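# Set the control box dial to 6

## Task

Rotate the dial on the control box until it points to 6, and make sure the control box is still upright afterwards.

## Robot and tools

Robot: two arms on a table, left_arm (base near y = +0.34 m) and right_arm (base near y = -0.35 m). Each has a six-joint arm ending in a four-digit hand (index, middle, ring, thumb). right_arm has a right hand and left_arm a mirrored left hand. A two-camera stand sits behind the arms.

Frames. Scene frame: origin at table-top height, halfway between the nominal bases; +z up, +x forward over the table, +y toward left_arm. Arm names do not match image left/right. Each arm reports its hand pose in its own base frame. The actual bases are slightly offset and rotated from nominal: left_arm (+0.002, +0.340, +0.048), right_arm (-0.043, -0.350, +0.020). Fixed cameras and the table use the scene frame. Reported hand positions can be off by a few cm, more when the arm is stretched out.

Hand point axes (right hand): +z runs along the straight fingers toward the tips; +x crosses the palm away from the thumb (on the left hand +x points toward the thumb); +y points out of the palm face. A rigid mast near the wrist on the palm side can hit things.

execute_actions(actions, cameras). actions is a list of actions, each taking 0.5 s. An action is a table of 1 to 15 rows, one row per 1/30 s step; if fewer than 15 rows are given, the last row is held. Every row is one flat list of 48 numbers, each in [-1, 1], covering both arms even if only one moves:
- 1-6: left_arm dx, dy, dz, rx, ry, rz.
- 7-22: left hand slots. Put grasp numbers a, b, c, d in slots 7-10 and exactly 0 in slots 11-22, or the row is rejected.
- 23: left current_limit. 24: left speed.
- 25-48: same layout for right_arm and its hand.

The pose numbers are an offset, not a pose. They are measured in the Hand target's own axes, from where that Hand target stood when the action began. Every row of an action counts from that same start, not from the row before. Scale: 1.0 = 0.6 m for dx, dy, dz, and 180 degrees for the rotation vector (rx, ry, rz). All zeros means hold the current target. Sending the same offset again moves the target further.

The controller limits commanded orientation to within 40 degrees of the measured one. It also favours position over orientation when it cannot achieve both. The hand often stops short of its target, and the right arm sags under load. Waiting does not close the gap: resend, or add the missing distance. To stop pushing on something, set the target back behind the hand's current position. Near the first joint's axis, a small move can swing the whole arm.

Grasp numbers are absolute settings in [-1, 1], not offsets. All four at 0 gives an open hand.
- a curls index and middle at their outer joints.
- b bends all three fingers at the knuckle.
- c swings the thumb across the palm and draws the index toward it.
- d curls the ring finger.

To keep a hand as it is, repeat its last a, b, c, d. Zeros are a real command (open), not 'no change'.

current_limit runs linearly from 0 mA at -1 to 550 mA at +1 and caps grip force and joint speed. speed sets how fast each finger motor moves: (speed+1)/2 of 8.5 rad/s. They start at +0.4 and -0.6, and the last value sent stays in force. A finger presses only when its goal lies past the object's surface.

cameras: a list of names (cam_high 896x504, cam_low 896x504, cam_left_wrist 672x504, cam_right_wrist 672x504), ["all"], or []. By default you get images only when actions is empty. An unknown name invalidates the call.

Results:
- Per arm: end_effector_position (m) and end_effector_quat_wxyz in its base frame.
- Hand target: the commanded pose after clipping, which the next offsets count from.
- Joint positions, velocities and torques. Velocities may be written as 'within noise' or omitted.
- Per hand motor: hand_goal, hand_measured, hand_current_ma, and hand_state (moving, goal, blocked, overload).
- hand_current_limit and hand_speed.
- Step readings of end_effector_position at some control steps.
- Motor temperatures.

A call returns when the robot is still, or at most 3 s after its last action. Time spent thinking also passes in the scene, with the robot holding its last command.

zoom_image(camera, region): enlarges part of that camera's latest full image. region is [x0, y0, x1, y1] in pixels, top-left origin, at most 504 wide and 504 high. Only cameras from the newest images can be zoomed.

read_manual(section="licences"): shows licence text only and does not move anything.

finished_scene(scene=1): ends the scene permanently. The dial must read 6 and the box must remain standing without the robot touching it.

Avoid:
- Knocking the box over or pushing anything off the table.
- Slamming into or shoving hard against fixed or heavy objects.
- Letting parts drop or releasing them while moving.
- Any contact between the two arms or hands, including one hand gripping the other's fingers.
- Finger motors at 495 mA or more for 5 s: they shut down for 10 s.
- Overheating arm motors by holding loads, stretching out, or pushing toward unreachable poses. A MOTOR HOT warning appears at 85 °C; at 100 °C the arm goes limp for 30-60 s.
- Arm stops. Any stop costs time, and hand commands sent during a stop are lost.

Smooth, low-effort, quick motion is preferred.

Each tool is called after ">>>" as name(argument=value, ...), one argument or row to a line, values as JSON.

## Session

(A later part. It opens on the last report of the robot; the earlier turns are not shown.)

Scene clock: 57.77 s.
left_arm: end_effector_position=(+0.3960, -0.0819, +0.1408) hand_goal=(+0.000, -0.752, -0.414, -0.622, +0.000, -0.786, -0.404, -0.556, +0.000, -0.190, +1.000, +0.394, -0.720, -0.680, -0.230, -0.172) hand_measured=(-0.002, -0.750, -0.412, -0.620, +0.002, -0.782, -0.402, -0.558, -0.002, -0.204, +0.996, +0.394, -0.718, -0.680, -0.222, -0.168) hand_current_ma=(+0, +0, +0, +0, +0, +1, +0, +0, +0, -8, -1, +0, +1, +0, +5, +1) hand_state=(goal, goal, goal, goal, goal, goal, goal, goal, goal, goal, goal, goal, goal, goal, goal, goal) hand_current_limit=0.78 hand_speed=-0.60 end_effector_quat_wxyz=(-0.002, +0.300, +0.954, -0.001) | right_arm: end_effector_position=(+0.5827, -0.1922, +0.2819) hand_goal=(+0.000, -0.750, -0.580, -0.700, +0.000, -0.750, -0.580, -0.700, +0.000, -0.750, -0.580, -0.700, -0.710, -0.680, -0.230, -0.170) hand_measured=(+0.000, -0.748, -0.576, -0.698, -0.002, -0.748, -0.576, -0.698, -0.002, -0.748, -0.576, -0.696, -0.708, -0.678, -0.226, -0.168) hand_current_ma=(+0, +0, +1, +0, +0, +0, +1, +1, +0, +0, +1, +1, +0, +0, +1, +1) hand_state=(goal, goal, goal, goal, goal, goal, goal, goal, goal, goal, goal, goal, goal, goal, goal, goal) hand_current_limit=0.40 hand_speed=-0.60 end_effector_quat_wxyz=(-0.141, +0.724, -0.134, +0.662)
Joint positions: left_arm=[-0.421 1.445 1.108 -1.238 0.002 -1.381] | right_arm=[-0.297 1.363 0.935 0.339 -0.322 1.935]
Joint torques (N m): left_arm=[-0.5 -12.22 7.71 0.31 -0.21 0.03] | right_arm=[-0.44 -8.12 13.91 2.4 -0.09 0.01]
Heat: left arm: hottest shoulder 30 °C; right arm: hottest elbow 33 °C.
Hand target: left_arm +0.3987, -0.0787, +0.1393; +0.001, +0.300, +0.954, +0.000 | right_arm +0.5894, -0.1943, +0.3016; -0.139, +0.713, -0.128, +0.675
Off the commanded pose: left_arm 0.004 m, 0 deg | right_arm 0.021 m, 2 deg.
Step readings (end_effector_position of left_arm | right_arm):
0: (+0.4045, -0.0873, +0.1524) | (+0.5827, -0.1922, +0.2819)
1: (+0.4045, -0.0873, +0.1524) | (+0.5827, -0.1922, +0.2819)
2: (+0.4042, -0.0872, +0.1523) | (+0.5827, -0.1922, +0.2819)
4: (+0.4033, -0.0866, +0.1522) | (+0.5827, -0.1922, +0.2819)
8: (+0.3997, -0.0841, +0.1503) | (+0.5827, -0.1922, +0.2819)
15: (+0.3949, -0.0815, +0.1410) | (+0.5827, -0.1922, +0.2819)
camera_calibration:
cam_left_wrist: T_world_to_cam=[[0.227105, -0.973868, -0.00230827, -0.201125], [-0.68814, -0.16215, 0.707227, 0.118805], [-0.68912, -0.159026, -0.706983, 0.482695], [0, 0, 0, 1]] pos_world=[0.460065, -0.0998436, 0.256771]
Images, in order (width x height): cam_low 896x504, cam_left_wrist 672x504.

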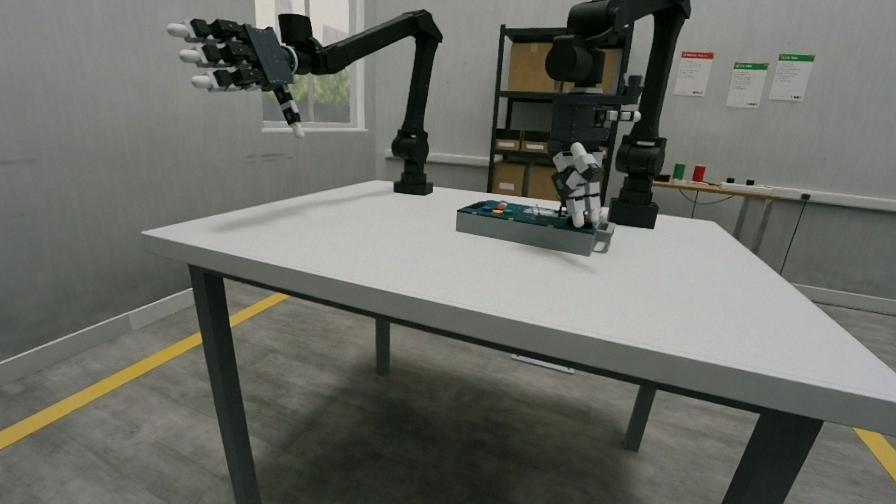

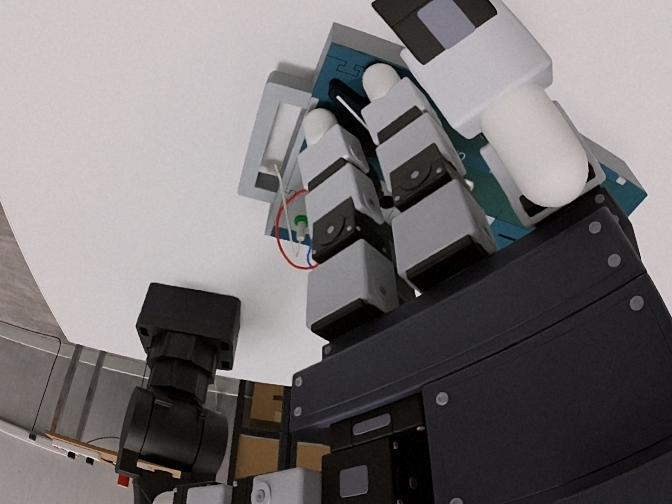

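>>> execute_actions(
  actions=[
    [[-0.014,-0.0012,0,0,0,0.0333,0.1,0.08,0,1,0,0,0,0,0,0,0,0,0,0,0,0,0.78,-0.6,0,0,0,0,0,0,0,0,0,0,0,0,0,0,0,0,0,0,0,0,0,0,0.4,-0.6],[-0.014,-0.0012,0,0,0,0.0333,0.1,0.08,0,1,0,0,0,0,0,0,0,0,0,0,0,0,0.78,-0.6,0,0,0,0,0,0,0,0,0,0,0,0,0,0,0,0,0,0,0,0,0,0,0.4,-0.6],[-0.0277,-0.004,0,0,0,0.0667,0.1,0.08,0,1,0,0,0,0,0,0,0,0,0,0,0,0,0.78,-0.6,0,0,0,0,0,0,0,0,0,0,0,0,0,0,0,0,0,0,0,0,0,0,0.4,-0.6],[-0.0277,-0.004,0,0,0,0.0667,0.1,0.08,0,1,0,0,0,0,0,0,0,0,0,0,0,0,0.78,-0.6,0,0,0,0,0,0,0,0,0,0,0,0,0,0,0,0,0,0,0,0,0,0,0.4,-0.6],[-0.041,-0.008,0,0,0,0.1,0.1,0.08,0,1,0,0,0,0,0,0,0,0,0,0,0,0,0.78,-0.6,0,0,0,0,0,0,0,0,0,0,0,0,0,0,0,0,0,0,0,0,0,0,0.4,-0.6],[-0.041,-0.008,0,0,0,0.1,0.1,0.08,0,1,0,0,0,0,0,0,0,0,0,0,0,0,0.78,-0.6,0,0,0,0,0,0,0,0,0,0,0,0,0,0,0,0,0,0,0,0,0,0,0.4,-0.6],[-0.0538,-0.0135,0,0,0,0.1333,0.1,0.08,0,1,0,0,0,0,0,0,0,0,0,0,0,0,0.78,-0.6,0,0,0,0,0,0,0,0,0,0,0,0,0,0,0,0,0,0,0,0,0,0,0.4,-0.6],[-0.0538,-0.0135,0,0,0,0.1333,0.1,0.08,0,1,0,0,0,0,0,0,0,0,0,0,0,0,0.78,-0.6,0,0,0,0,0,0,0,0,0,0,0,0,0,0,0,0,0,0,0,0,0,0,0.4,-0.6],[-0.066,-0.0203,0,0,0,0.1667,0.1,0.08,0,1,0,0,0,0,0,0,0,0,0,0,0,0,0.78,-0.6,0,0,0,0,0,0,0,0,0,0,0,0,0,0,0,0,0,0,0,0,0,0,0.4,-0.6]],
  ],
  cameras=["cam_high","cam_low","cam_left_wrist"],
)

>>> zoom_image(
  camera="cam_left_wrist",
  region=[240, 0, 460, 160],
)

>>> zoom_image(
  camera="cam_low",
  region=[540, 160, 640, 260],
)

Scene clock: 60.30 s.
left_arm: end_effector_position=(+0.4209, -0.1086, +0.1374) hand_goal=(+0.000, -0.752, -0.414, -0.622, +0.000, -0.786, -0.404, -0.556, +0.000, -0.190, +1.000, +0.394, -0.720, -0.680, -0.230, -0.172) hand_measured=(-0.018, -0.762, -0.418, -0.622, -0.004, -0.782, -0.400, -0.554, -0.002, -0.204, +0.996, +0.394, -0.718, -0.680, -0.222, -0.168) hand_current_ma=(-8, -5, -1, +0, -1, +1, +1, +0, +0, -8, -1, +0, +0, +0, +5, +1) hand_state=(goal, goal, goal, goal, goal, goal, goal, goal, goal, goal, goal, goal, goal, goal, goal, goal) hand_current_limit=0.78 hand_speed=-0.60 end_effector_quat_wxyz=(-0.008, +0.524, +0.852, +0.005) | right_arm: end_effector_position=(+0.5827, -0.1922, +0.2819) hand_goal=(+0.000, -0.750, -0.580, -0.700, +0.000, -0.750, -0.580, -0.700, +0.000, -0.750, -0.580, -0.700, -0.710, -0.680, -0.230, -0.170) hand_measured=(+0.000, -0.748, -0.576, -0.698, -0.002, -0.748, -0.576, -0.698, -0.002, -0.748, -0.576, -0.696, -0.708, -0.678, -0.226, -0.168) hand_current_ma=(+0, +0, +1, +0, +0, +0, +1, +1, +0, +0, +1, +1, +0, +0, +1, +1) hand_state=(goal, goal, goal, goal, goal, goal, goal, goal, goal, goal, goal, goal, goal, goal, goal, goal) hand_current_limit=0.40 hand_speed=-0.60 end_effector_quat_wxyz=(-0.141, +0.724, -0.134, +0.662)
Joint positions: left_arm=[-0.443 1.434 1.086 -1.238 -0.011 -0.911] | right_arm=[-0.297 1.363 0.935 0.339 -0.322 1.935]
Joint torques (N m): left_arm=[-1.9 -12.69 7.94 0.47 0 0.06] | right_arm=[-0.44 -8.12 13.9 2.4 -0.09 0.01]
Heat: left arm: hottest shoulder 30 °C; right arm: hottest elbow 34 °C.
Hand target: left_arm +0.4242, -0.1113, +0.1394; +0.001, +0.537, +0.844, +0.000 | right_arm +0.5894, -0.1943, +0.3016; -0.139, +0.713, -0.128, +0.675
Off the commanded pose: left_arm 0.005 m, 2 deg | right_arm 0.021 m, 2 deg.
Step readings (end_effector_position of left_arm | right_arm):
0: (+0.3960, -0.0819, +0.1408) | (+0.5827, -0.1922, +0.2819)
1: (+0.3960, -0.0820, +0.1408) | (+0.5827, -0.1922, +0.2819)
2: (+0.3965, -0.0821, +0.1408) | (+0.5827, -0.1922, +0.2819)
4: (+0.3987, -0.0827, +0.1409) | (+0.5827, -0.1922, +0.2819)
8: (+0.4061, -0.0868, +0.1408) | (+0.5827, -0.1922, +0.2819)
15: (+0.4159, -0.1020, +0.1373) | (+0.5827, -0.1922, +0.2819)
camera_calibration:
cam_left_wrist: T_world_to_cam=[[-0.260866, -0.965267, -0.0144214, -0.0247388], [-0.678914, 0.172817, 0.71359, 0.165628], [-0.686313, 0.195942, -0.700415, 0.529704], [0, 0, 0, 1]] pos_world=[0.469536, -0.156294, 0.252465]
Images, in order (width x height): cam_high 896x504, cam_low 896x504, cam_left_wrist 672x504.

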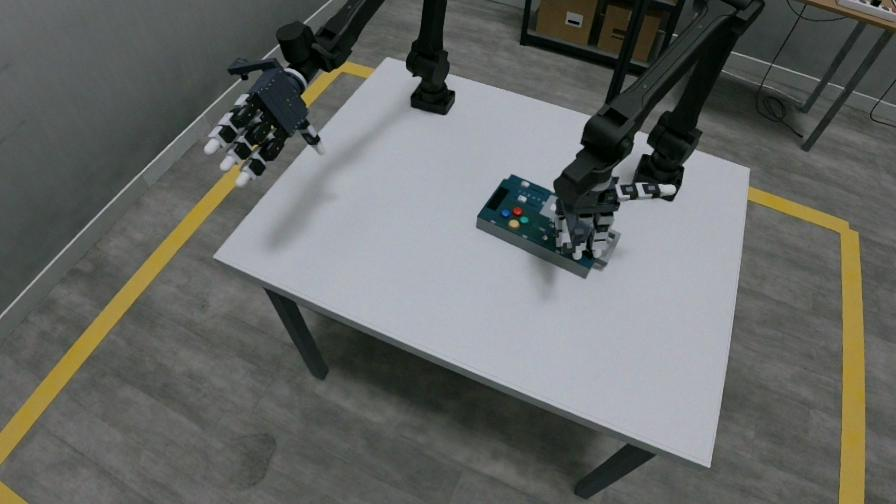

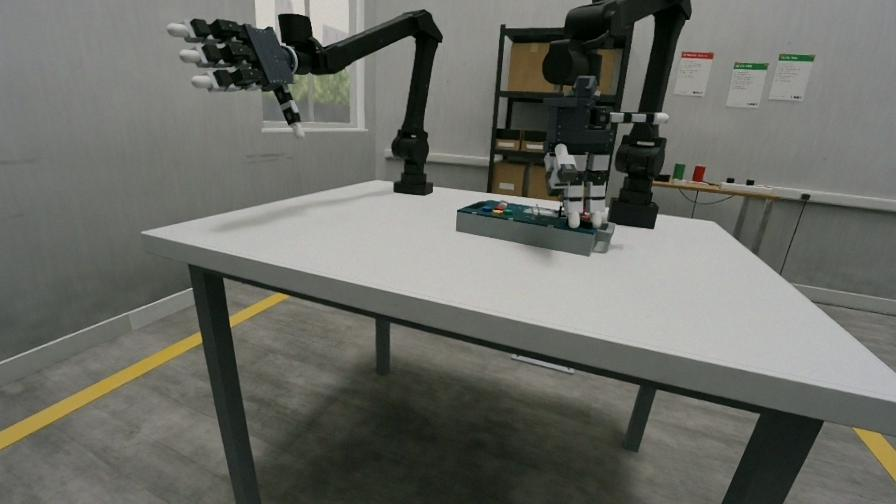

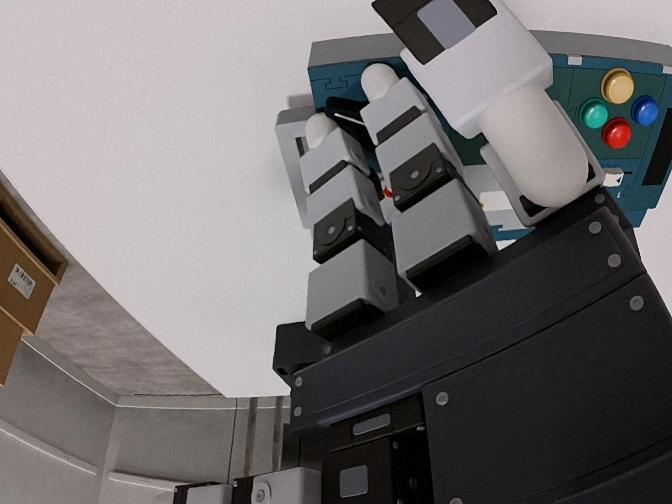

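Scaled by 2.291 from the camera's 672x504 image, which has a finer 960x720 frame.

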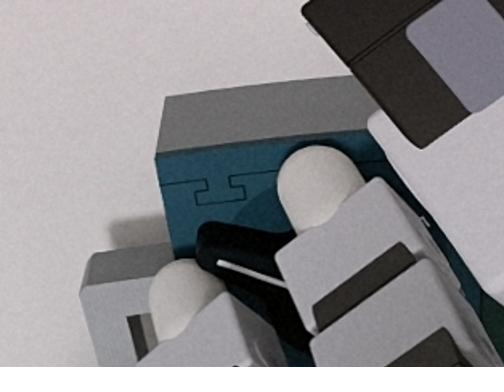

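Scaled by 5.040 from the camera's 896x504 image, which has a finer 1280x720 frame.

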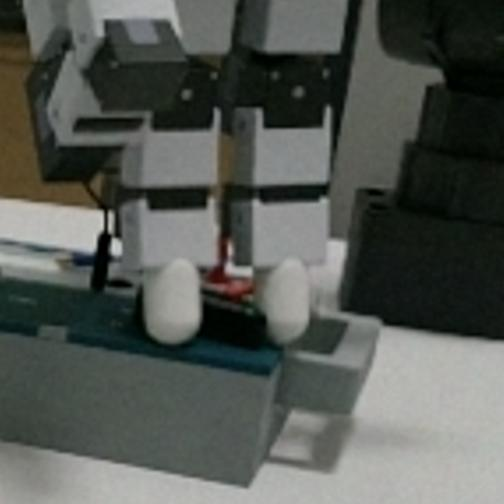

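>>> execute_actions(
  actions=[
    [[-0.0178,-0.0012,0,0,0,0.0417,0.1,0.08,0,1,0,0,0,0,0,0,0,0,0,0,0,0,0.78,-0.6,0,0,0,0,0,0,0,0,0,0,0,0,0,0,0,0,0,0,0,0,0,0,0.4,-0.6],[-0.0178,-0.0012,0,0,0,0.0417,0.1,0.08,0,1,0,0,0,0,0,0,0,0,0,0,0,0,0.78,-0.6,0,0,0,0,0,0,0,0,0,0,0,0,0,0,0,0,0,0,0,0,0,0,0.4,-0.6],[-0.0354,-0.0047,0,0,0,0.0833,0.1,0.08,0,1,0,0,0,0,0,0,0,0,0,0,0,0,0.78,-0.6,0,0,0,0,0,0,0,0,0,0,0,0,0,0,0,0,0,0,0,0,0,0,0.4,-0.6],[-0.0354,-0.0047,0,0,0,0.0833,0.1,0.08,0,1,0,0,0,0,0,0,0,0,0,0,0,0,0.78,-0.6,0,0,0,0,0,0,0,0,0,0,0,0,0,0,0,0,0,0,0,0,0,0,0.4,-0.6],[-0.0523,-0.0104,0,0,0,0.125,0.1,0.08,0,1,0,0,0,0,0,0,0,0,0,0,0,0,0.78,-0.6,0,0,0,0,0,0,0,0,0,0,0,0,0,0,0,0,0,0,0,0,0,0,0.4,-0.6],[-0.0523,-0.0104,0,0,0,0.125,0.1,0.08,0,1,0,0,0,0,0,0,0,0,0,0,0,0,0.78,-0.6,0,0,0,0,0,0,0,0,0,0,0,0,0,0,0,0,0,0,0,0,0,0,0.4,-0.6],[-0.0683,-0.0183,0,0,0,0.1667,0.1,0.08,0,1,0,0,0,0,0,0,0,0,0,0,0,0,0.78,-0.6,0,0,0,0,0,0,0,0,0,0,0,0,0,0,0,0,0,0,0,0,0,0,0.4,-0.6]],
  ],
  cameras=["cam_high","cam_low","cam_left_wrist"],
)

>>> zoom_image(
  camera="cam_left_wrist",
  region=[240, 0, 460, 160],
)

>>> zoom_image(
  camera="cam_low",
  region=[540, 160, 640, 260],
)

Scene clock: 62.27 s.
left_arm: end_effector_position=(+0.4291, -0.1507, +0.1371) hand_goal=(+0.000, -0.752, -0.414, -0.622, +0.000, -0.786, -0.404, -0.556, +0.000, -0.190, +1.000, +0.394, -0.720, -0.680, -0.230, -0.172) hand_measured=(-0.024, -0.756, -0.418, -0.626, -0.002, -0.780, -0.400, -0.554, -0.002, -0.204, +0.996, +0.394, -0.718, -0.680, -0.222, -0.168) hand_current_ma=(-14, -1, -1, -1, +0, +2, +1, +0, +0, -8, -1, +0, +0, +0, +5, +1) hand_state=(blocked, goal, goal, goal, goal, goal, goal, goal, goal, goal, goal, goal, goal, goal, goal, goal) hand_current_limit=0.78 hand_speed=-0.60 end_effector_quat_wxyz=(-0.010, +0.730, +0.684, +0.003) | right_arm: end_effector_position=(+0.5827, -0.1922, +0.2819) hand_goal=(+0.000, -0.750, -0.580, -0.700, +0.000, -0.750, -0.580, -0.700, +0.000, -0.750, -0.580, -0.700, -0.710, -0.680, -0.230, -0.170) hand_measured=(+0.000, -0.748, -0.576, -0.698, -0.002, -0.748, -0.576, -0.698, -0.002, -0.748, -0.576, -0.696, -0.708, -0.678, -0.226, -0.168) hand_current_ma=(+0, +0, +1, +0, +0, +0, +1, +1, +0, +0, +1, +1, +0, +0, +1, +1) hand_state=(goal, goal, goal, goal, goal, goal, goal, goal, goal, goal, goal, goal, goal, goal, goal, goal) hand_current_limit=0.40 hand_speed=-0.60 end_effector_quat_wxyz=(-0.141, +0.724, -0.134, +0.662)
Joint positions: left_arm=[-0.46 1.405 1.057 -1.238 -0.013 -0.395] | right_arm=[-0.297 1.363 0.935 0.339 -0.322 1.935]
Joint torques (N m): left_arm=[-1.03 -11.87 7.98 0.53 0.09 0.11] | right_arm=[-0.44 -8.12 13.9 2.41 -0.09 0.01]
Heat: left arm: hottest shoulder 30 °C; right arm: hottest elbow 34 °C.
Hand target: left_arm +0.4316, -0.1531, +0.1393; +0.000, +0.737, +0.676, +0.001 | right_arm +0.5894, -0.1943, +0.3016; -0.139, +0.713, -0.128, +0.675
Off the commanded pose: left_arm 0.004 m, 2 deg | right_arm 0.021 m, 2 deg.
Step readings (end_effector_position of left_arm | right_arm):
0: (+0.4209, -0.1086, +0.1374) | (+0.5827, -0.1922, +0.2819)
1: (+0.4210, -0.1087, +0.1374) | (+0.5827, -0.1922, +0.2819)
2: (+0.4213, -0.1092, +0.1372) | (+0.5827, -0.1922, +0.2819)
4: (+0.4224, -0.1110, +0.1372) | (+0.5827, -0.1922, +0.2819)
8: (+0.4247, -0.1198, +0.1374) | (+0.5827, -0.1922, +0.2819)
15: (+0.4272, -0.1390, +0.1374) | (+0.5827, -0.1922, +0.2819)
camera_calibration:
cam_left_wrist: T_world_to_cam=[[-0.715168, -0.698908, -0.00783909, 0.170928], [-0.491002, 0.49438, 0.71729, 0.146051], [-0.497444, 0.516832, -0.696731, 0.510106], [0, 0, 0, 1]] pos_world=[0.447703, -0.216382, 0.251985]
Images, in order (width x height): cam_high 896x504, cam_low 896x504, cam_left_wrist 672x504.

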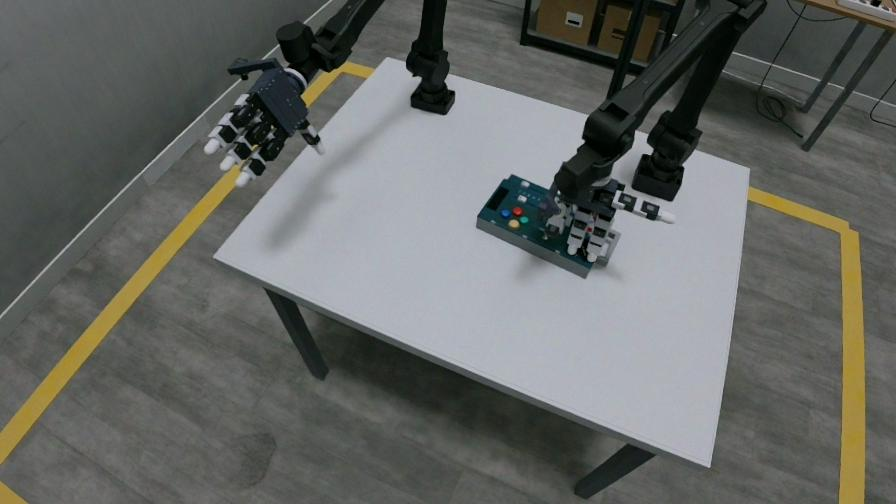

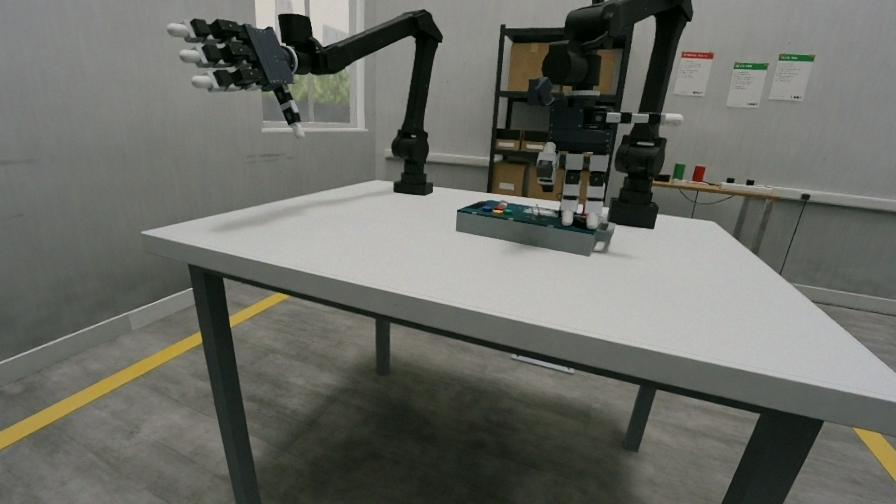

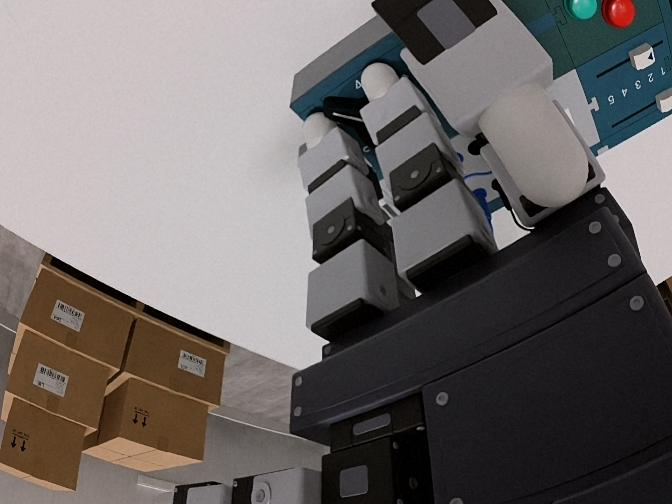

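Scaled by 2.291 from the camera's 672x504 image, which has a finer 960x720 frame.

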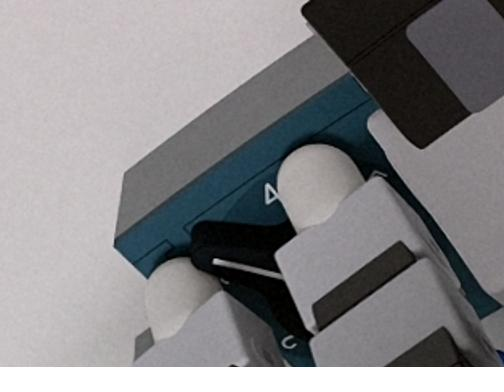

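Scaled by 5.040 from the camera's 896x504 image, which has a finer 1280x720 frame.

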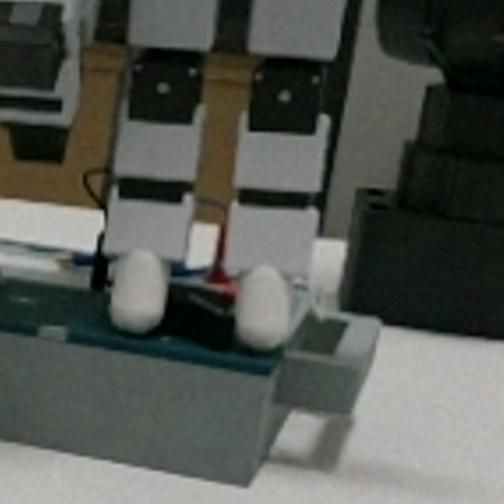

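>>> execute_actions(
  actions=[
    [[-0.018,-0.003,0,0,0,0.0417,0.1,0.08,0,1,0,0,0,0,0,0,0,0,0,0,0,0,0.78,-0.6,0,0,0,0,0,0,0,0,0,0,0,0,0,0,0,0,0,0,0,0,0,0,0.4,-0.6],[-0.018,-0.003,0,0,0,0.0417,0.1,0.08,0,1,0,0,0,0,0,0,0,0,0,0,0,0,0.78,-0.6,0,0,0,0,0,0,0,0,0,0,0,0,0,0,0,0,0,0,0,0,0,0,0.4,-0.6],[-0.036,-0.007,0,0,0,0.0833,0.1,0.08,0,1,0,0,0,0,0,0,0,0,0,0,0,0,0.78,-0.6,0,0,0,0,0,0,0,0,0,0,0,0,0,0,0,0,0,0,0,0,0,0,0.4,-0.6],[-0.036,-0.007,0,0,0,0.0833,0.1,0.08,0,1,0,0,0,0,0,0,0,0,0,0,0,0,0.78,-0.6,0,0,0,0,0,0,0,0,0,0,0,0,0,0,0,0,0,0,0,0,0,0,0.4,-0.6],[-0.0535,-0.013,0,0,0,0.125,0.1,0.08,0,1,0,0,0,0,0,0,0,0,0,0,0,0,0.78,-0.6,0,0,0,0,0,0,0,0,0,0,0,0,0,0,0,0,0,0,0,0,0,0,0.4,-0.6],[-0.0535,-0.013,0,0,0,0.125,0.1,0.08,0,1,0,0,0,0,0,0,0,0,0,0,0,0,0.78,-0.6,0,0,0,0,0,0,0,0,0,0,0,0,0,0,0,0,0,0,0,0,0,0,0.4,-0.6],[-0.0698,-0.021,0,0,0,0.1667,0.1,0.08,0,1,0,0,0,0,0,0,0,0,0,0,0,0,0.78,-0.6,0,0,0,0,0,0,0,0,0,0,0,0,0,0,0,0,0,0,0,0,0,0,0.4,-0.6]],
    [[-0.018,-0.001,0,0,0,0.0417,0.1,0.08,0,1,0,0,0,0,0,0,0,0,0,0,0,0,0.78,-0.6,0,0,0,0,0,0,0,0,0,0,0,0,0,0,0,0,0,0,0,0,0,0,0.4,-0.6],[-0.018,-0.001,0,0,0,0.0417,0.1,0.08,0,1,0,0,0,0,0,0,0,0,0,0,0,0,0.78,-0.6,0,0,0,0,0,0,0,0,0,0,0,0,0,0,0,0,0,0,0,0,0,0,0.4,-0.6],[-0.036,-0.004,0,0,0,0.0833,0.1,0.08,0,1,0,0,0,0,0,0,0,0,0,0,0,0,0.78,-0.6,0,0,0,0,0,0,0,0,0,0,0,0,0,0,0,0,0,0,0,0,0,0,0.4,-0.6],[-0.036,-0.004,0,0,0,0.0833,0.1,0.08,0,1,0,0,0,0,0,0,0,0,0,0,0,0,0.78,-0.6,0,0,0,0,0,0,0,0,0,0,0,0,0,0,0,0,0,0,0,0,0,0,0.4,-0.6],[-0.0535,-0.0095,0,0,0,0.125,0.1,0.08,0,1,0,0,0,0,0,0,0,0,0,0,0,0,0.78,-0.6,0,0,0,0,0,0,0,0,0,0,0,0,0,0,0,0,0,0,0,0,0,0,0.4,-0.6],[-0.0535,-0.0095,0,0,0,0.125,0.1,0.08,0,1,0,0,0,0,0,0,0,0,0,0,0,0,0.78,-0.6,0,0,0,0,0,0,0,0,0,0,0,0,0,0,0,0,0,0,0,0,0,0,0.4,-0.6],[-0.0698,-0.016,0,0,0,0.1667,0.1,0.08,0,1,0,0,0,0,0,0,0,0,0,0,0,0,0.78,-0.6,0,0,0,0,0,0,0,0,0,0,0,0,0,0,0,0,0,0,0,0,0,0,0.4,-0.6]],
  ],
  cameras=["cam_high","cam_low","cam_left_wrist"],
)

>>> zoom_image(
  camera="cam_left_wrist",
  region=[240, 0, 460, 160],
)

>>> zoom_image(
  camera="cam_high",
  region=[540, 190, 640, 280],
)

Scene clock: 65.13 s.
left_arm: end_effector_position=(+0.3820, -0.2222, +0.1388) hand_goal=(+0.000, -0.752, -0.414, -0.622, +0.000, -0.786, -0.404, -0.556, +0.000, -0.190, +1.000, +0.394, -0.720, -0.680, -0.230, -0.172) hand_measured=(-0.014, -0.756, -0.418, -0.624, +0.006, -0.780, -0.400, -0.554, -0.002, -0.204, +0.996, +0.394, -0.718, -0.680, -0.222, -0.168) hand_current_ma=(-6, -1, -1, +0, +1, +2, +1, +0, +0, -8, -1, +0, +0, +0, +5, +1) hand_state=(moving, goal, goal, goal, goal, goal, goal, goal, goal, goal, goal, goal, goal, goal, goal, goal) hand_current_limit=0.78 hand_speed=-0.60 end_effector_quat_wxyz=(-0.005, +0.974, +0.225, +0.002) | right_arm: end_effector_position=(+0.5827, -0.1922, +0.2819) hand_goal=(+0.000, -0.750, -0.580, -0.700, +0.000, -0.750, -0.580, -0.700, +0.000, -0.750, -0.580, -0.700, -0.710, -0.680, -0.230, -0.170) hand_measured=(+0.000, -0.748, -0.576, -0.698, -0.002, -0.748, -0.576, -0.698, -0.002, -0.748, -0.576, -0.696, -0.708, -0.678, -0.226, -0.168) hand_current_ma=(+0, +0, +1, +0, +0, +0, +1, +1, +0, +0, +1, +1, +0, +0, +1, +1) hand_state=(goal, goal, goal, goal, goal, goal, goal, goal, goal, goal, goal, goal, goal, goal, goal, goal) hand_current_limit=0.40 hand_speed=-0.60 end_effector_quat_wxyz=(-0.141, +0.724, -0.134, +0.662)
Joint positions: left_arm=[-0.452 1.338 0.997 -1.232 -0.011 0.664] | right_arm=[-0.297 1.363 0.935 0.339 -0.322 1.935]
Joint torques (N m): left_arm=[-0.62 -10.46 7.97 0.34 0.22 0.03] | right_arm=[-0.5 -8.12 13.9 2.39 -0.1 0.01]
Heat: left arm: hottest shoulder 30 °C; right arm: hottest elbow 34 °C.
Hand target: left_arm +0.3837, -0.2226, +0.1394; +0.000, +0.976, +0.217, +0.001 | right_arm +0.5894, -0.1943, +0.3016; -0.139, +0.713, -0.128, +0.675
Off the commanded pose: left_arm 0.002 m, 1 deg | right_arm 0.021 m, 2 deg.
Step readings (end_effector_position of left_arm | right_arm):
0: (+0.4290, -0.1508, +0.1371) | (+0.5827, -0.1922, +0.2819)
1: (+0.4291, -0.1509, +0.1371) | (+0.5827, -0.1922, +0.2819)
2: (+0.4292, -0.1517, +0.1372) | (+0.5827, -0.1922, +0.2819)
4: (+0.4289, -0.1543, +0.1370) | (+0.5827, -0.1922, +0.2819)
8: (+0.4252, -0.1641, +0.1370) | (+0.5827, -0.1922, +0.2819)
15: (+0.4166, -0.1846, +0.1393) | (+0.5827, -0.1922, +0.2819)
16: (+0.4161, -0.1865, +0.1393) | (+0.5827, -0.1922, +0.2819)
17: (+0.4153, -0.1887, +0.1391) | (+0.5827, -0.1922, +0.2819)
19: (+0.4131, -0.1927, +0.1385) | (+0.5827, -0.1922, +0.2819)
23: (+0.4041, -0.2015, +0.1383) | (+0.5827, -0.1922, +0.2819)
30: (+0.3896, -0.2150, +0.1386) | (+0.5827, -0.1922, +0.2819)
camera_calibration:
cam_left_wrist: T_world_to_cam=[[-0.96202, 0.27298, -0.000221625, 0.396519], [0.191557, 0.67565, 0.711901, -0.0627058], [0.194484, 0.68482, -0.70228, 0.298538], [0, 0, 0, 1]] pos_world=[0.33541, -0.270319, 0.254385]
Images, in order (width x height): cam_high 896x504, cam_low 896x504, cam_left_wrist 672x504.

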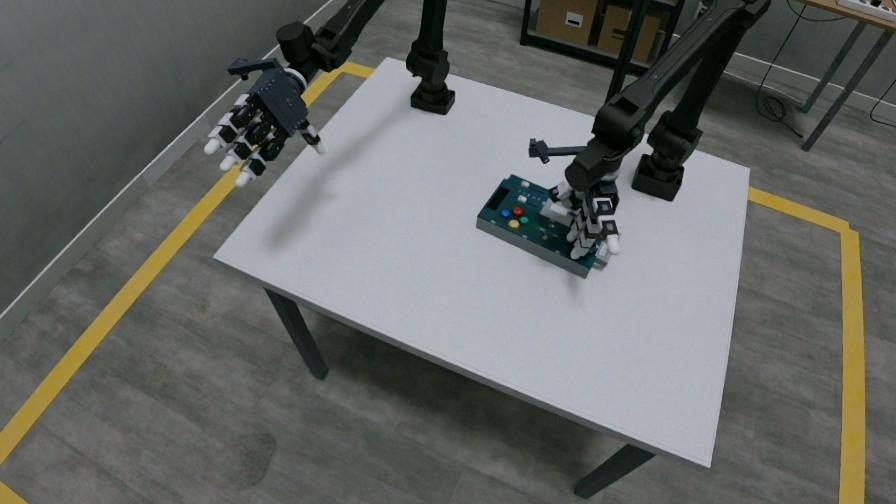

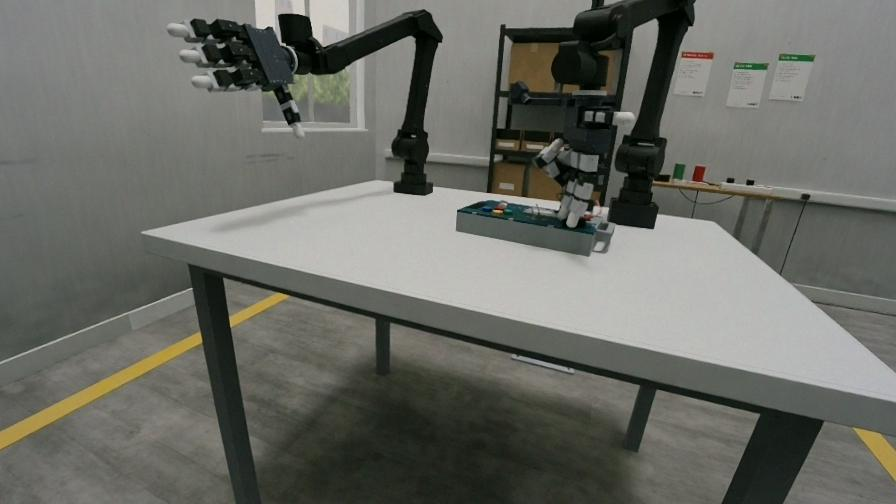

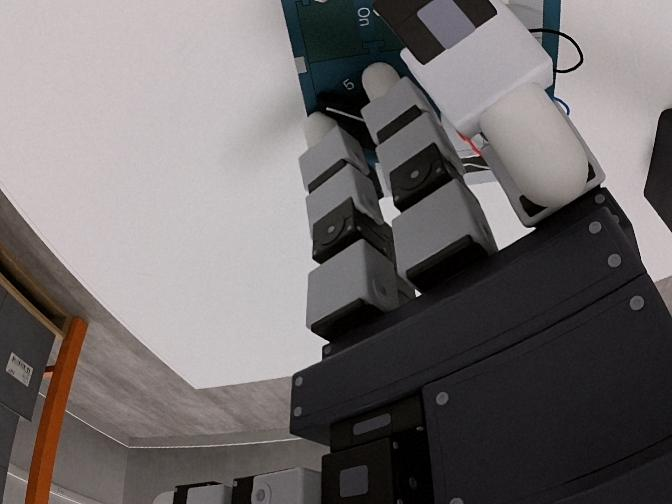

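Scaled by 2.291 from the camera's 672x504 image, which has a finer 960x720 frame.

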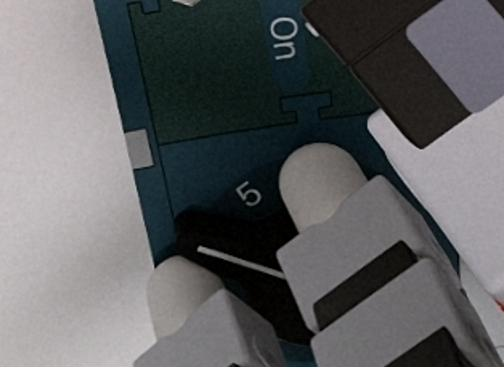

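Scaled by 5.040 from the camera's 896x504 image, which has a finer 1280x720 frame.

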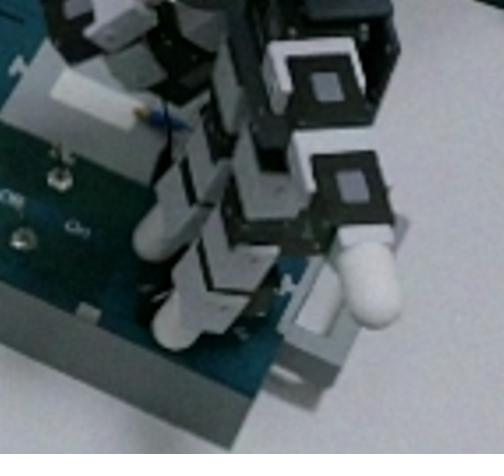

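>>> execute_actions(
  actions=[
    [[-0.018,-0.0015,0,0,0,0.0417,0.1,0.08,0,1,0,0,0,0,0,0,0,0,0,0,0,0,0.78,-0.6,0,0,0,0,0,0,0,0,0,0,0,0,0,0,0,0,0,0,0,0,0,0,0.4,-0.6],[-0.018,-0.0015,0,0,0,0.0417,0.1,0.08,0,1,0,0,0,0,0,0,0,0,0,0,0,0,0.78,-0.6,0,0,0,0,0,0,0,0,0,0,0,0,0,0,0,0,0,0,0,0,0,0,0.4,-0.6],[-0.036,-0.005,0,0,0,0.0833,0.1,0.08,0,1,0,0,0,0,0,0,0,0,0,0,0,0,0.78,-0.6,0,0,0,0,0,0,0,0,0,0,0,0,0,0,0,0,0,0,0,0,0,0,0.4,-0.6],[-0.036,-0.005,0,0,0,0.0833,0.1,0.08,0,1,0,0,0,0,0,0,0,0,0,0,0,0,0.78,-0.6,0,0,0,0,0,0,0,0,0,0,0,0,0,0,0,0,0,0,0,0,0,0,0.4,-0.6],[-0.053,-0.011,0,0,0,0.125,0.1,0.08,0,1,0,0,0,0,0,0,0,0,0,0,0,0,0.78,-0.6,0,0,0,0,0,0,0,0,0,0,0,0,0,0,0,0,0,0,0,0,0,0,0.4,-0.6],[-0.053,-0.011,0,0,0,0.125,0.1,0.08,0,1,0,0,0,0,0,0,0,0,0,0,0,0,0.78,-0.6,0,0,0,0,0,0,0,0,0,0,0,0,0,0,0,0,0,0,0,0,0,0,0.4,-0.6],[-0.069,-0.0185,0,0,0,0.1667,0.1,0.08,0,1,0,0,0,0,0,0,0,0,0,0,0,0,0.78,-0.6,0,0,0,0,0,0,0,0,0,0,0,0,0,0,0,0,0,0,0,0,0,0,0.4,-0.6]],
    [[-0.018,-0.001,0,0,0,0.0417,0.1,0.08,0,1,0,0,0,0,0,0,0,0,0,0,0,0,0.78,-0.6,0,0,0,0,0,0,0,0,0,0,0,0,0,0,0,0,0,0,0,0,0,0,0.4,-0.6],[-0.018,-0.001,0,0,0,0.0417,0.1,0.08,0,1,0,0,0,0,0,0,0,0,0,0,0,0,0.78,-0.6,0,0,0,0,0,0,0,0,0,0,0,0,0,0,0,0,0,0,0,0,0,0,0.4,-0.6],[-0.036,-0.004,0,0,0,0.0833,0.1,0.08,0,1,0,0,0,0,0,0,0,0,0,0,0,0,0.78,-0.6,0,0,0,0,0,0,0,0,0,0,0,0,0,0,0,0,0,0,0,0,0,0,0.4,-0.6],[-0.036,-0.004,0,0,0,0.0833,0.1,0.08,0,1,0,0,0,0,0,0,0,0,0,0,0,0,0.78,-0.6,0,0,0,0,0,0,0,0,0,0,0,0,0,0,0,0,0,0,0,0,0,0,0.4,-0.6],[-0.053,-0.0095,0,0,0,0.125,0.1,0.08,0,1,0,0,0,0,0,0,0,0,0,0,0,0,0.78,-0.6,0,0,0,0,0,0,0,0,0,0,0,0,0,0,0,0,0,0,0,0,0,0,0.4,-0.6],[-0.053,-0.0095,0,0,0,0.125,0.1,0.08,0,1,0,0,0,0,0,0,0,0,0,0,0,0,0.78,-0.6,0,0,0,0,0,0,0,0,0,0,0,0,0,0,0,0,0,0,0,0,0,0,0.4,-0.6],[-0.069,-0.0165,0,0,0,0.1667,0.1,0.08,0,1,0,0,0,0,0,0,0,0,0,0,0,0,0.78,-0.6,0,0,0,0,0,0,0,0,0,0,0,0,0,0,0,0,0,0,0,0,0,0,0.4,-0.6]],
  ],
  cameras=["cam_high","cam_low","cam_left_wrist"],
)

>>> zoom_image(
  camera="cam_left_wrist",
  region=[240, 0, 460, 160],
)

>>> zoom_image(
  camera="cam_high",
  region=[540, 190, 640, 280],
)

Scene clock: 68.23 s.
left_arm: end_effector_position=(+0.2996, -0.2174, +0.1389) hand_goal=(+0.000, -0.752, -0.414, -0.622, +0.000, -0.786, -0.404, -0.556, +0.000, -0.190, +1.000, +0.394, -0.720, -0.680, -0.230, -0.172) hand_measured=(-0.004, -0.754, -0.418, -0.626, +0.004, -0.782, -0.402, -0.554, -0.002, -0.204, +0.996, +0.394, -0.718, -0.680, -0.222, -0.168) hand_current_ma=(-1, +0, -1, -1, +0, +1, +0, +0, +0, -7, -1, +0, +0, +0, +5, +1) hand_state=(goal, goal, goal, goal, goal, goal, goal, goal, goal, goal, goal, goal, goal, goal, goal, goal) hand_current_limit=0.78 hand_speed=-0.60 end_effector_quat_wxyz=(-0.004, +0.956, -0.294, +0.003) | right_arm: end_effector_position=(+0.5827, -0.1922, +0.2819) hand_goal=(+0.000, -0.750, -0.580, -0.700, +0.000, -0.750, -0.580, -0.700, +0.000, -0.750, -0.580, -0.700, -0.710, -0.680, -0.230, -0.170) hand_measured=(+0.000, -0.748, -0.576, -0.698, -0.002, -0.748, -0.576, -0.698, -0.002, -0.748, -0.576, -0.696, -0.708, -0.678, -0.226, -0.168) hand_current_ma=(+0, +0, +1, +0, +0, +0, +1, +1, +0, +0, +1, +1, +0, +0, +1, +1) hand_state=(goal, goal, goal, goal, goal, goal, goal, goal, goal, goal, goal, goal, goal, goal, goal, goal) hand_current_limit=0.40 hand_speed=-0.60 end_effector_quat_wxyz=(-0.141, +0.724, -0.134, +0.662)
Joint positions: left_arm=[-0.391 1.32 0.981 -1.227 -0.009 1.776] | right_arm=[-0.297 1.363 0.935 0.339 -0.322 1.935]
Joint torques (N m): left_arm=[-1.44 -9.52 8.44 0.13 0.16 0.05] | right_arm=[-0.44 -8.12 13.89 2.4 -0.09 0.01]
Heat: left arm: hottest shoulder 30 °C; right arm: hottest elbow 35 °C.
Hand target: left_arm +0.3010, -0.2167, +0.1392; +0.000, +0.954, -0.300, +0.001 | right_arm +0.5894, -0.1943, +0.3016; -0.139, +0.713, -0.128, +0.675
Off the commanded pose: left_arm 0.002 m, 1 deg | right_arm 0.021 m, 2 deg.
Step readings (end_effector_position of left_arm | right_arm):
0: (+0.3818, -0.2225, +0.1388) | (+0.5827, -0.1922, +0.2819)
1: (+0.3817, -0.2226, +0.1388) | (+0.5827, -0.1922, +0.2819)
2: (+0.3810, -0.2232, +0.1388) | (+0.5827, -0.1922, +0.2819)
4: (+0.3788, -0.2248, +0.1388) | (+0.5827, -0.1922, +0.2819)
8: (+0.3679, -0.2279, +0.1376) | (+0.5827, -0.1922, +0.2819)
15: (+0.3486, -0.2292, +0.1379) | (+0.5827, -0.1922, +0.2819)
16: (+0.3471, -0.2293, +0.1380) | (+0.5827, -0.1922, +0.2819)
17: (+0.3452, -0.2293, +0.1380) | (+0.5827, -0.1922, +0.2819)
19: (+0.3411, -0.2290, +0.1379) | (+0.5827, -0.1922, +0.2819)
23: (+0.3298, -0.2258, +0.1378) | (+0.5827, -0.1922, +0.2819)
30: (+0.3108, -0.2202, +0.1381) | (+0.5827, -0.1922, +0.2819)
camera_calibration:
cam_left_wrist: T_world_to_cam=[[-0.240984, 0.970523, 0.00331356, 0.251063], [0.683702, 0.16734, 0.710316, -0.307914], [0.688824, 0.17344, -0.703875, 0.0524281], [0, 0, 0, 1]] pos_world=[0.23491, -0.201229, 0.254788]
Images, in order (width x height): cam_high 896x504, cam_low 896x504, cam_left_wrist 672x504.

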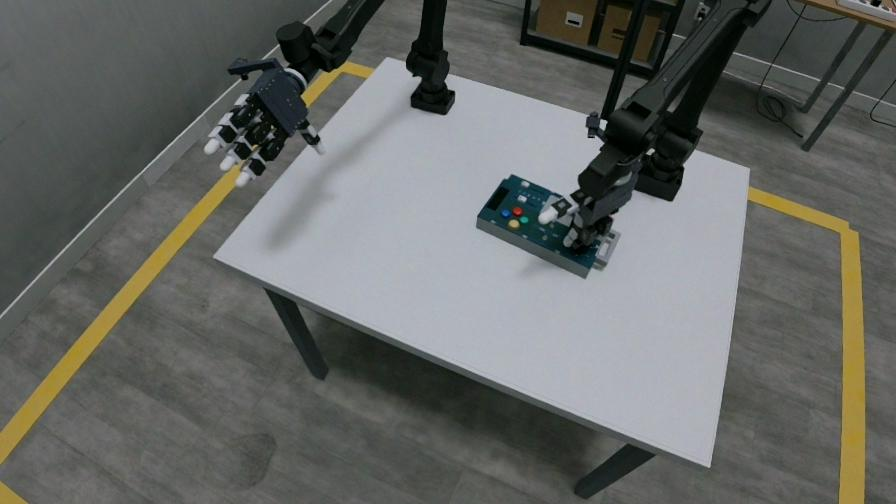

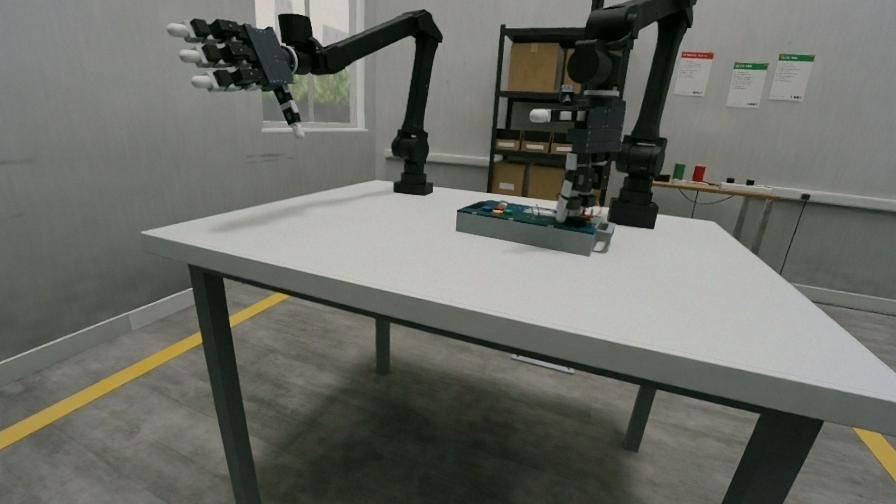

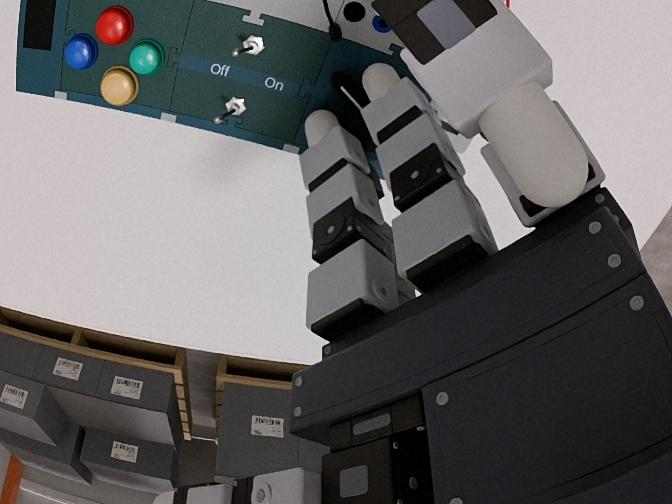

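Scaled by 2.291 from the camera's 672x504 image, which has a finer 960x720 frame.

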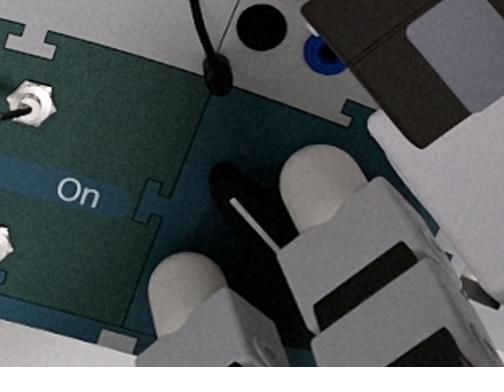

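Scaled by 5.040 from the camera's 896x504 image, which has a finer 1280x720 frame.

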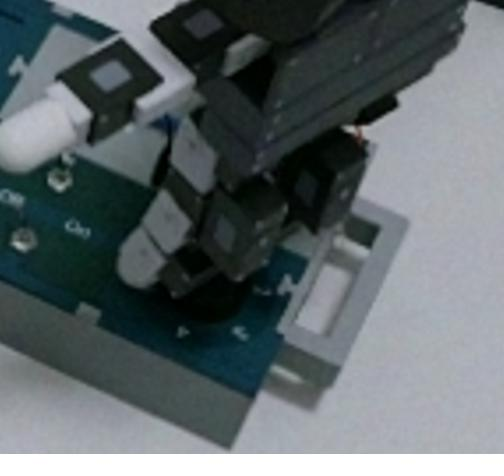

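>>> execute_actions(
  actions=[
    [[0,0,-0.02,0,0,0,0.1,0.08,0,1,0,0,0,0,0,0,0,0,0,0,0,0,0.78,-0.6,0,0,0,0,0,0,0,0,0,0,0,0,0,0,0,0,0,0,0,0,0,0,0.4,-0.6],[0,0,-0.05,0,0,0,0.1,0.08,0,1,0,0,0,0,0,0,0,0,0,0,0,0,0.78,-0.6,0,0,0,0,0,0,0,0,0,0,0,0,0,0,0,0,0,0,0,0,0,0,0.4,-0.6],[0,0,-0.08,0,0,0,0.1,0.08,0,1,0,0,0,0,0,0,0,0,0,0,0,0,0.78,-0.6,0,0,0,0,0,0,0,0,0,0,0,0,0,0,0,0,0,0,0,0,0,0,0.4,-0.6],[0,0,-0.11,0,0,0,0.1,0.08,0,1,0,0,0,0,0,0,0,0,0,0,0,0,0.78,-0.6,0,0,0,0,0,0,0,0,0,0,0,0,0,0,0,0,0,0,0,0,0,0,0.4,-0.6],[0,0,-0.13,0,0,0,0.1,0.08,0,1,0,0,0,0,0,0,0,0,0,0,0,0,0.78,-0.6,0,0,0,0,0,0,0,0,0,0,0,0,0,0,0,0,0,0,0,0,0,0,0.4,-0.6]],
  ],
  cameras=["cam_high","cam_low","cam_left_wrist"],
)

>>> zoom_image(
  camera="cam_left_wrist",
  region=[240, 0, 460, 160],
)

>>> zoom_image(
  camera="cam_high",
  region=[540, 190, 640, 280],
)

Scene clock: 69.67 s.
left_arm: end_effector_position=(+0.2894, -0.2150, +0.2047) hand_goal=(+0.000, -0.752, -0.414, -0.622, +0.000, -0.786, -0.404, -0.556, +0.000, -0.190, +1.000, +0.394, -0.720, -0.680, -0.230, -0.172) hand_measured=(-0.004, -0.752, -0.416, -0.624, +0.002, -0.782, -0.402, -0.554, -0.002, -0.202, +0.996, +0.394, -0.718, -0.680, -0.222, -0.168) hand_current_ma=(-1, +0, +0, +0, +0, +1, +0, +0, +0, -7, -1, +0, +0, +0, +5, +1) hand_state=(goal, goal, goal, goal, goal, goal, goal, goal, goal, goal, goal, goal, goal, goal, goal, goal) hand_current_limit=0.78 hand_speed=-0.60 end_effector_quat_wxyz=(-0.001, +0.954, -0.299, -0.010) | right_arm: end_effector_position=(+0.5827, -0.1922, +0.2819) hand_goal=(+0.000, -0.750, -0.580, -0.700, +0.000, -0.750, -0.580, -0.700, +0.000, -0.750, -0.580, -0.700, -0.710, -0.680, -0.230, -0.170) hand_measured=(+0.000, -0.748, -0.576, -0.698, -0.002, -0.748, -0.576, -0.698, -0.002, -0.748, -0.576, -0.696, -0.708, -0.678, -0.226, -0.168) hand_current_ma=(+0, +0, +1, +0, +0, +0, +1, +1, +0, +0, +1, +1, +0, +0, +1, +1) hand_state=(goal, goal, goal, goal, goal, goal, goal, goal, goal, goal, goal, goal, goal, goal, goal, goal) hand_current_limit=0.40 hand_speed=-0.60 end_effector_quat_wxyz=(-0.141, +0.724, -0.134, +0.662)
Joint positions: left_arm=[-0.391 1.266 1.109 -1.433 0.001 1.787] | right_arm=[-0.297 1.363 0.935 0.339 -0.322 1.935]
Joint torques (N m): left_arm=[-0.85 -9.29 11.69 -0.05 0.07 0.09] | right_arm=[-0.44 -8.12 13.9 2.4 -0.1 0.01]
Heat: left arm: hottest shoulder 30 °C; right arm: hottest elbow 35 °C.
Hand target: left_arm +0.3008, -0.2167, +0.2171; +0.000, +0.954, -0.300, +0.000 | right_arm +0.5894, -0.1943, +0.3016; -0.139, +0.713, -0.128, +0.675
Off the commanded pose: left_arm 0.017 m, 1 deg | right_arm 0.021 m, 2 deg.
Step readings (end_effector_position of left_arm | right_arm):
0: (+0.2995, -0.2174, +0.1389) | (+0.5827, -0.1922, +0.2819)
1: (+0.2995, -0.2174, +0.1389) | (+0.5827, -0.1922, +0.2819)
2: (+0.2991, -0.2175, +0.1389) | (+0.5827, -0.1922, +0.2819)
4: (+0.2943, -0.2160, +0.1399) | (+0.5827, -0.1922, +0.2819)
8: (+0.2874, -0.2142, +0.1589) | (+0.5827, -0.1922, +0.2819)
15: (+0.2909, -0.2156, +0.2020) | (+0.5827, -0.1922, +0.2819)
camera_calibration:
cam_left_wrist: T_world_to_cam=[[-0.230159, 0.973102, 0.00997673, 0.242146], [0.703563, 0.159307, 0.692546, -0.351934], [0.672328, 0.166415, -0.721305, 0.112217], [0, 0, 0, 1]] pos_world=[0.227893, -0.198241, 0.322258]
Images, in order (width x height): cam_high 896x504, cam_low 896x504, cam_left_wrist 672x504.

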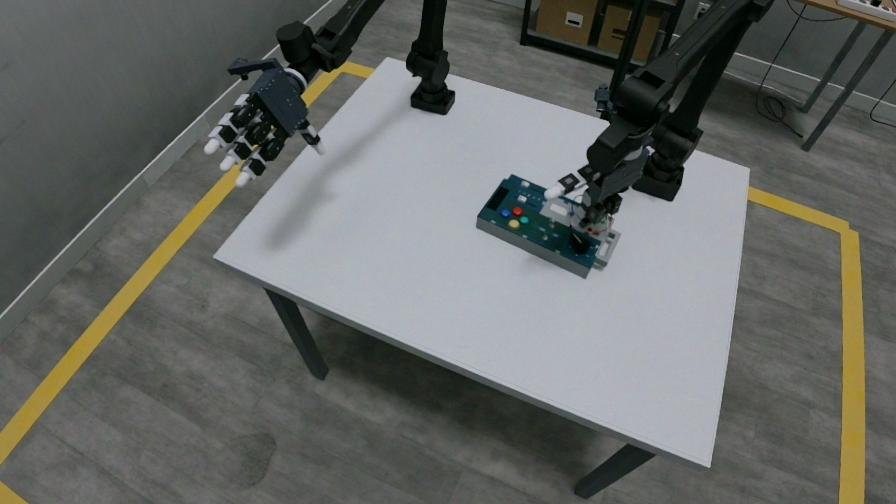

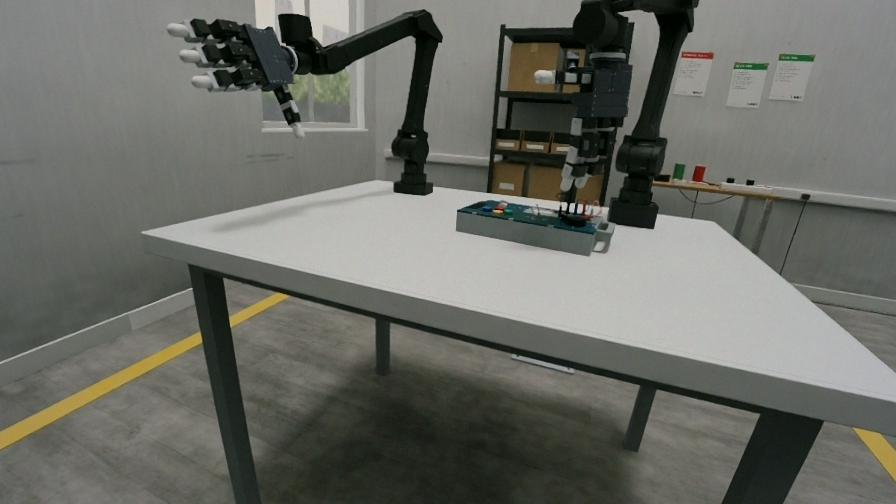

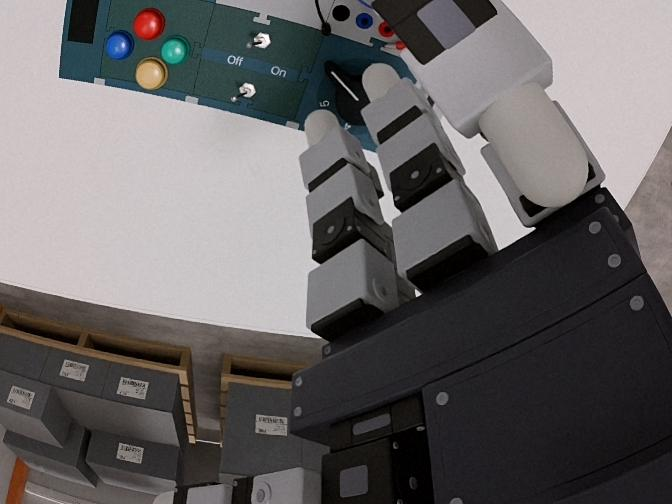

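Scaled by 2.291 from the camera's 672x504 image, which has a finer 960x720 frame.

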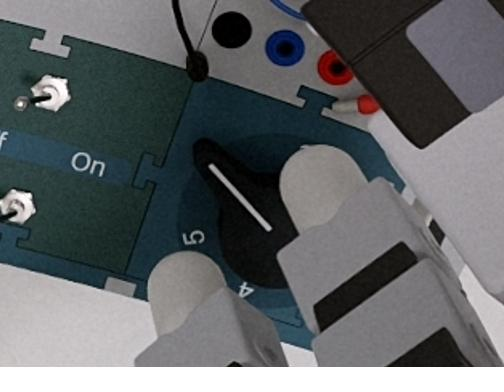

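Scaled by 5.040 from the camera's 896x504 image, which has a finer 1280x720 frame.

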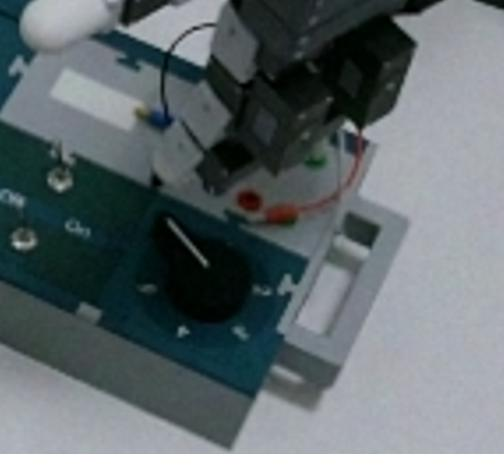

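>>> finished_scene(
  scene=1,
)

The scene is finished: the task was done.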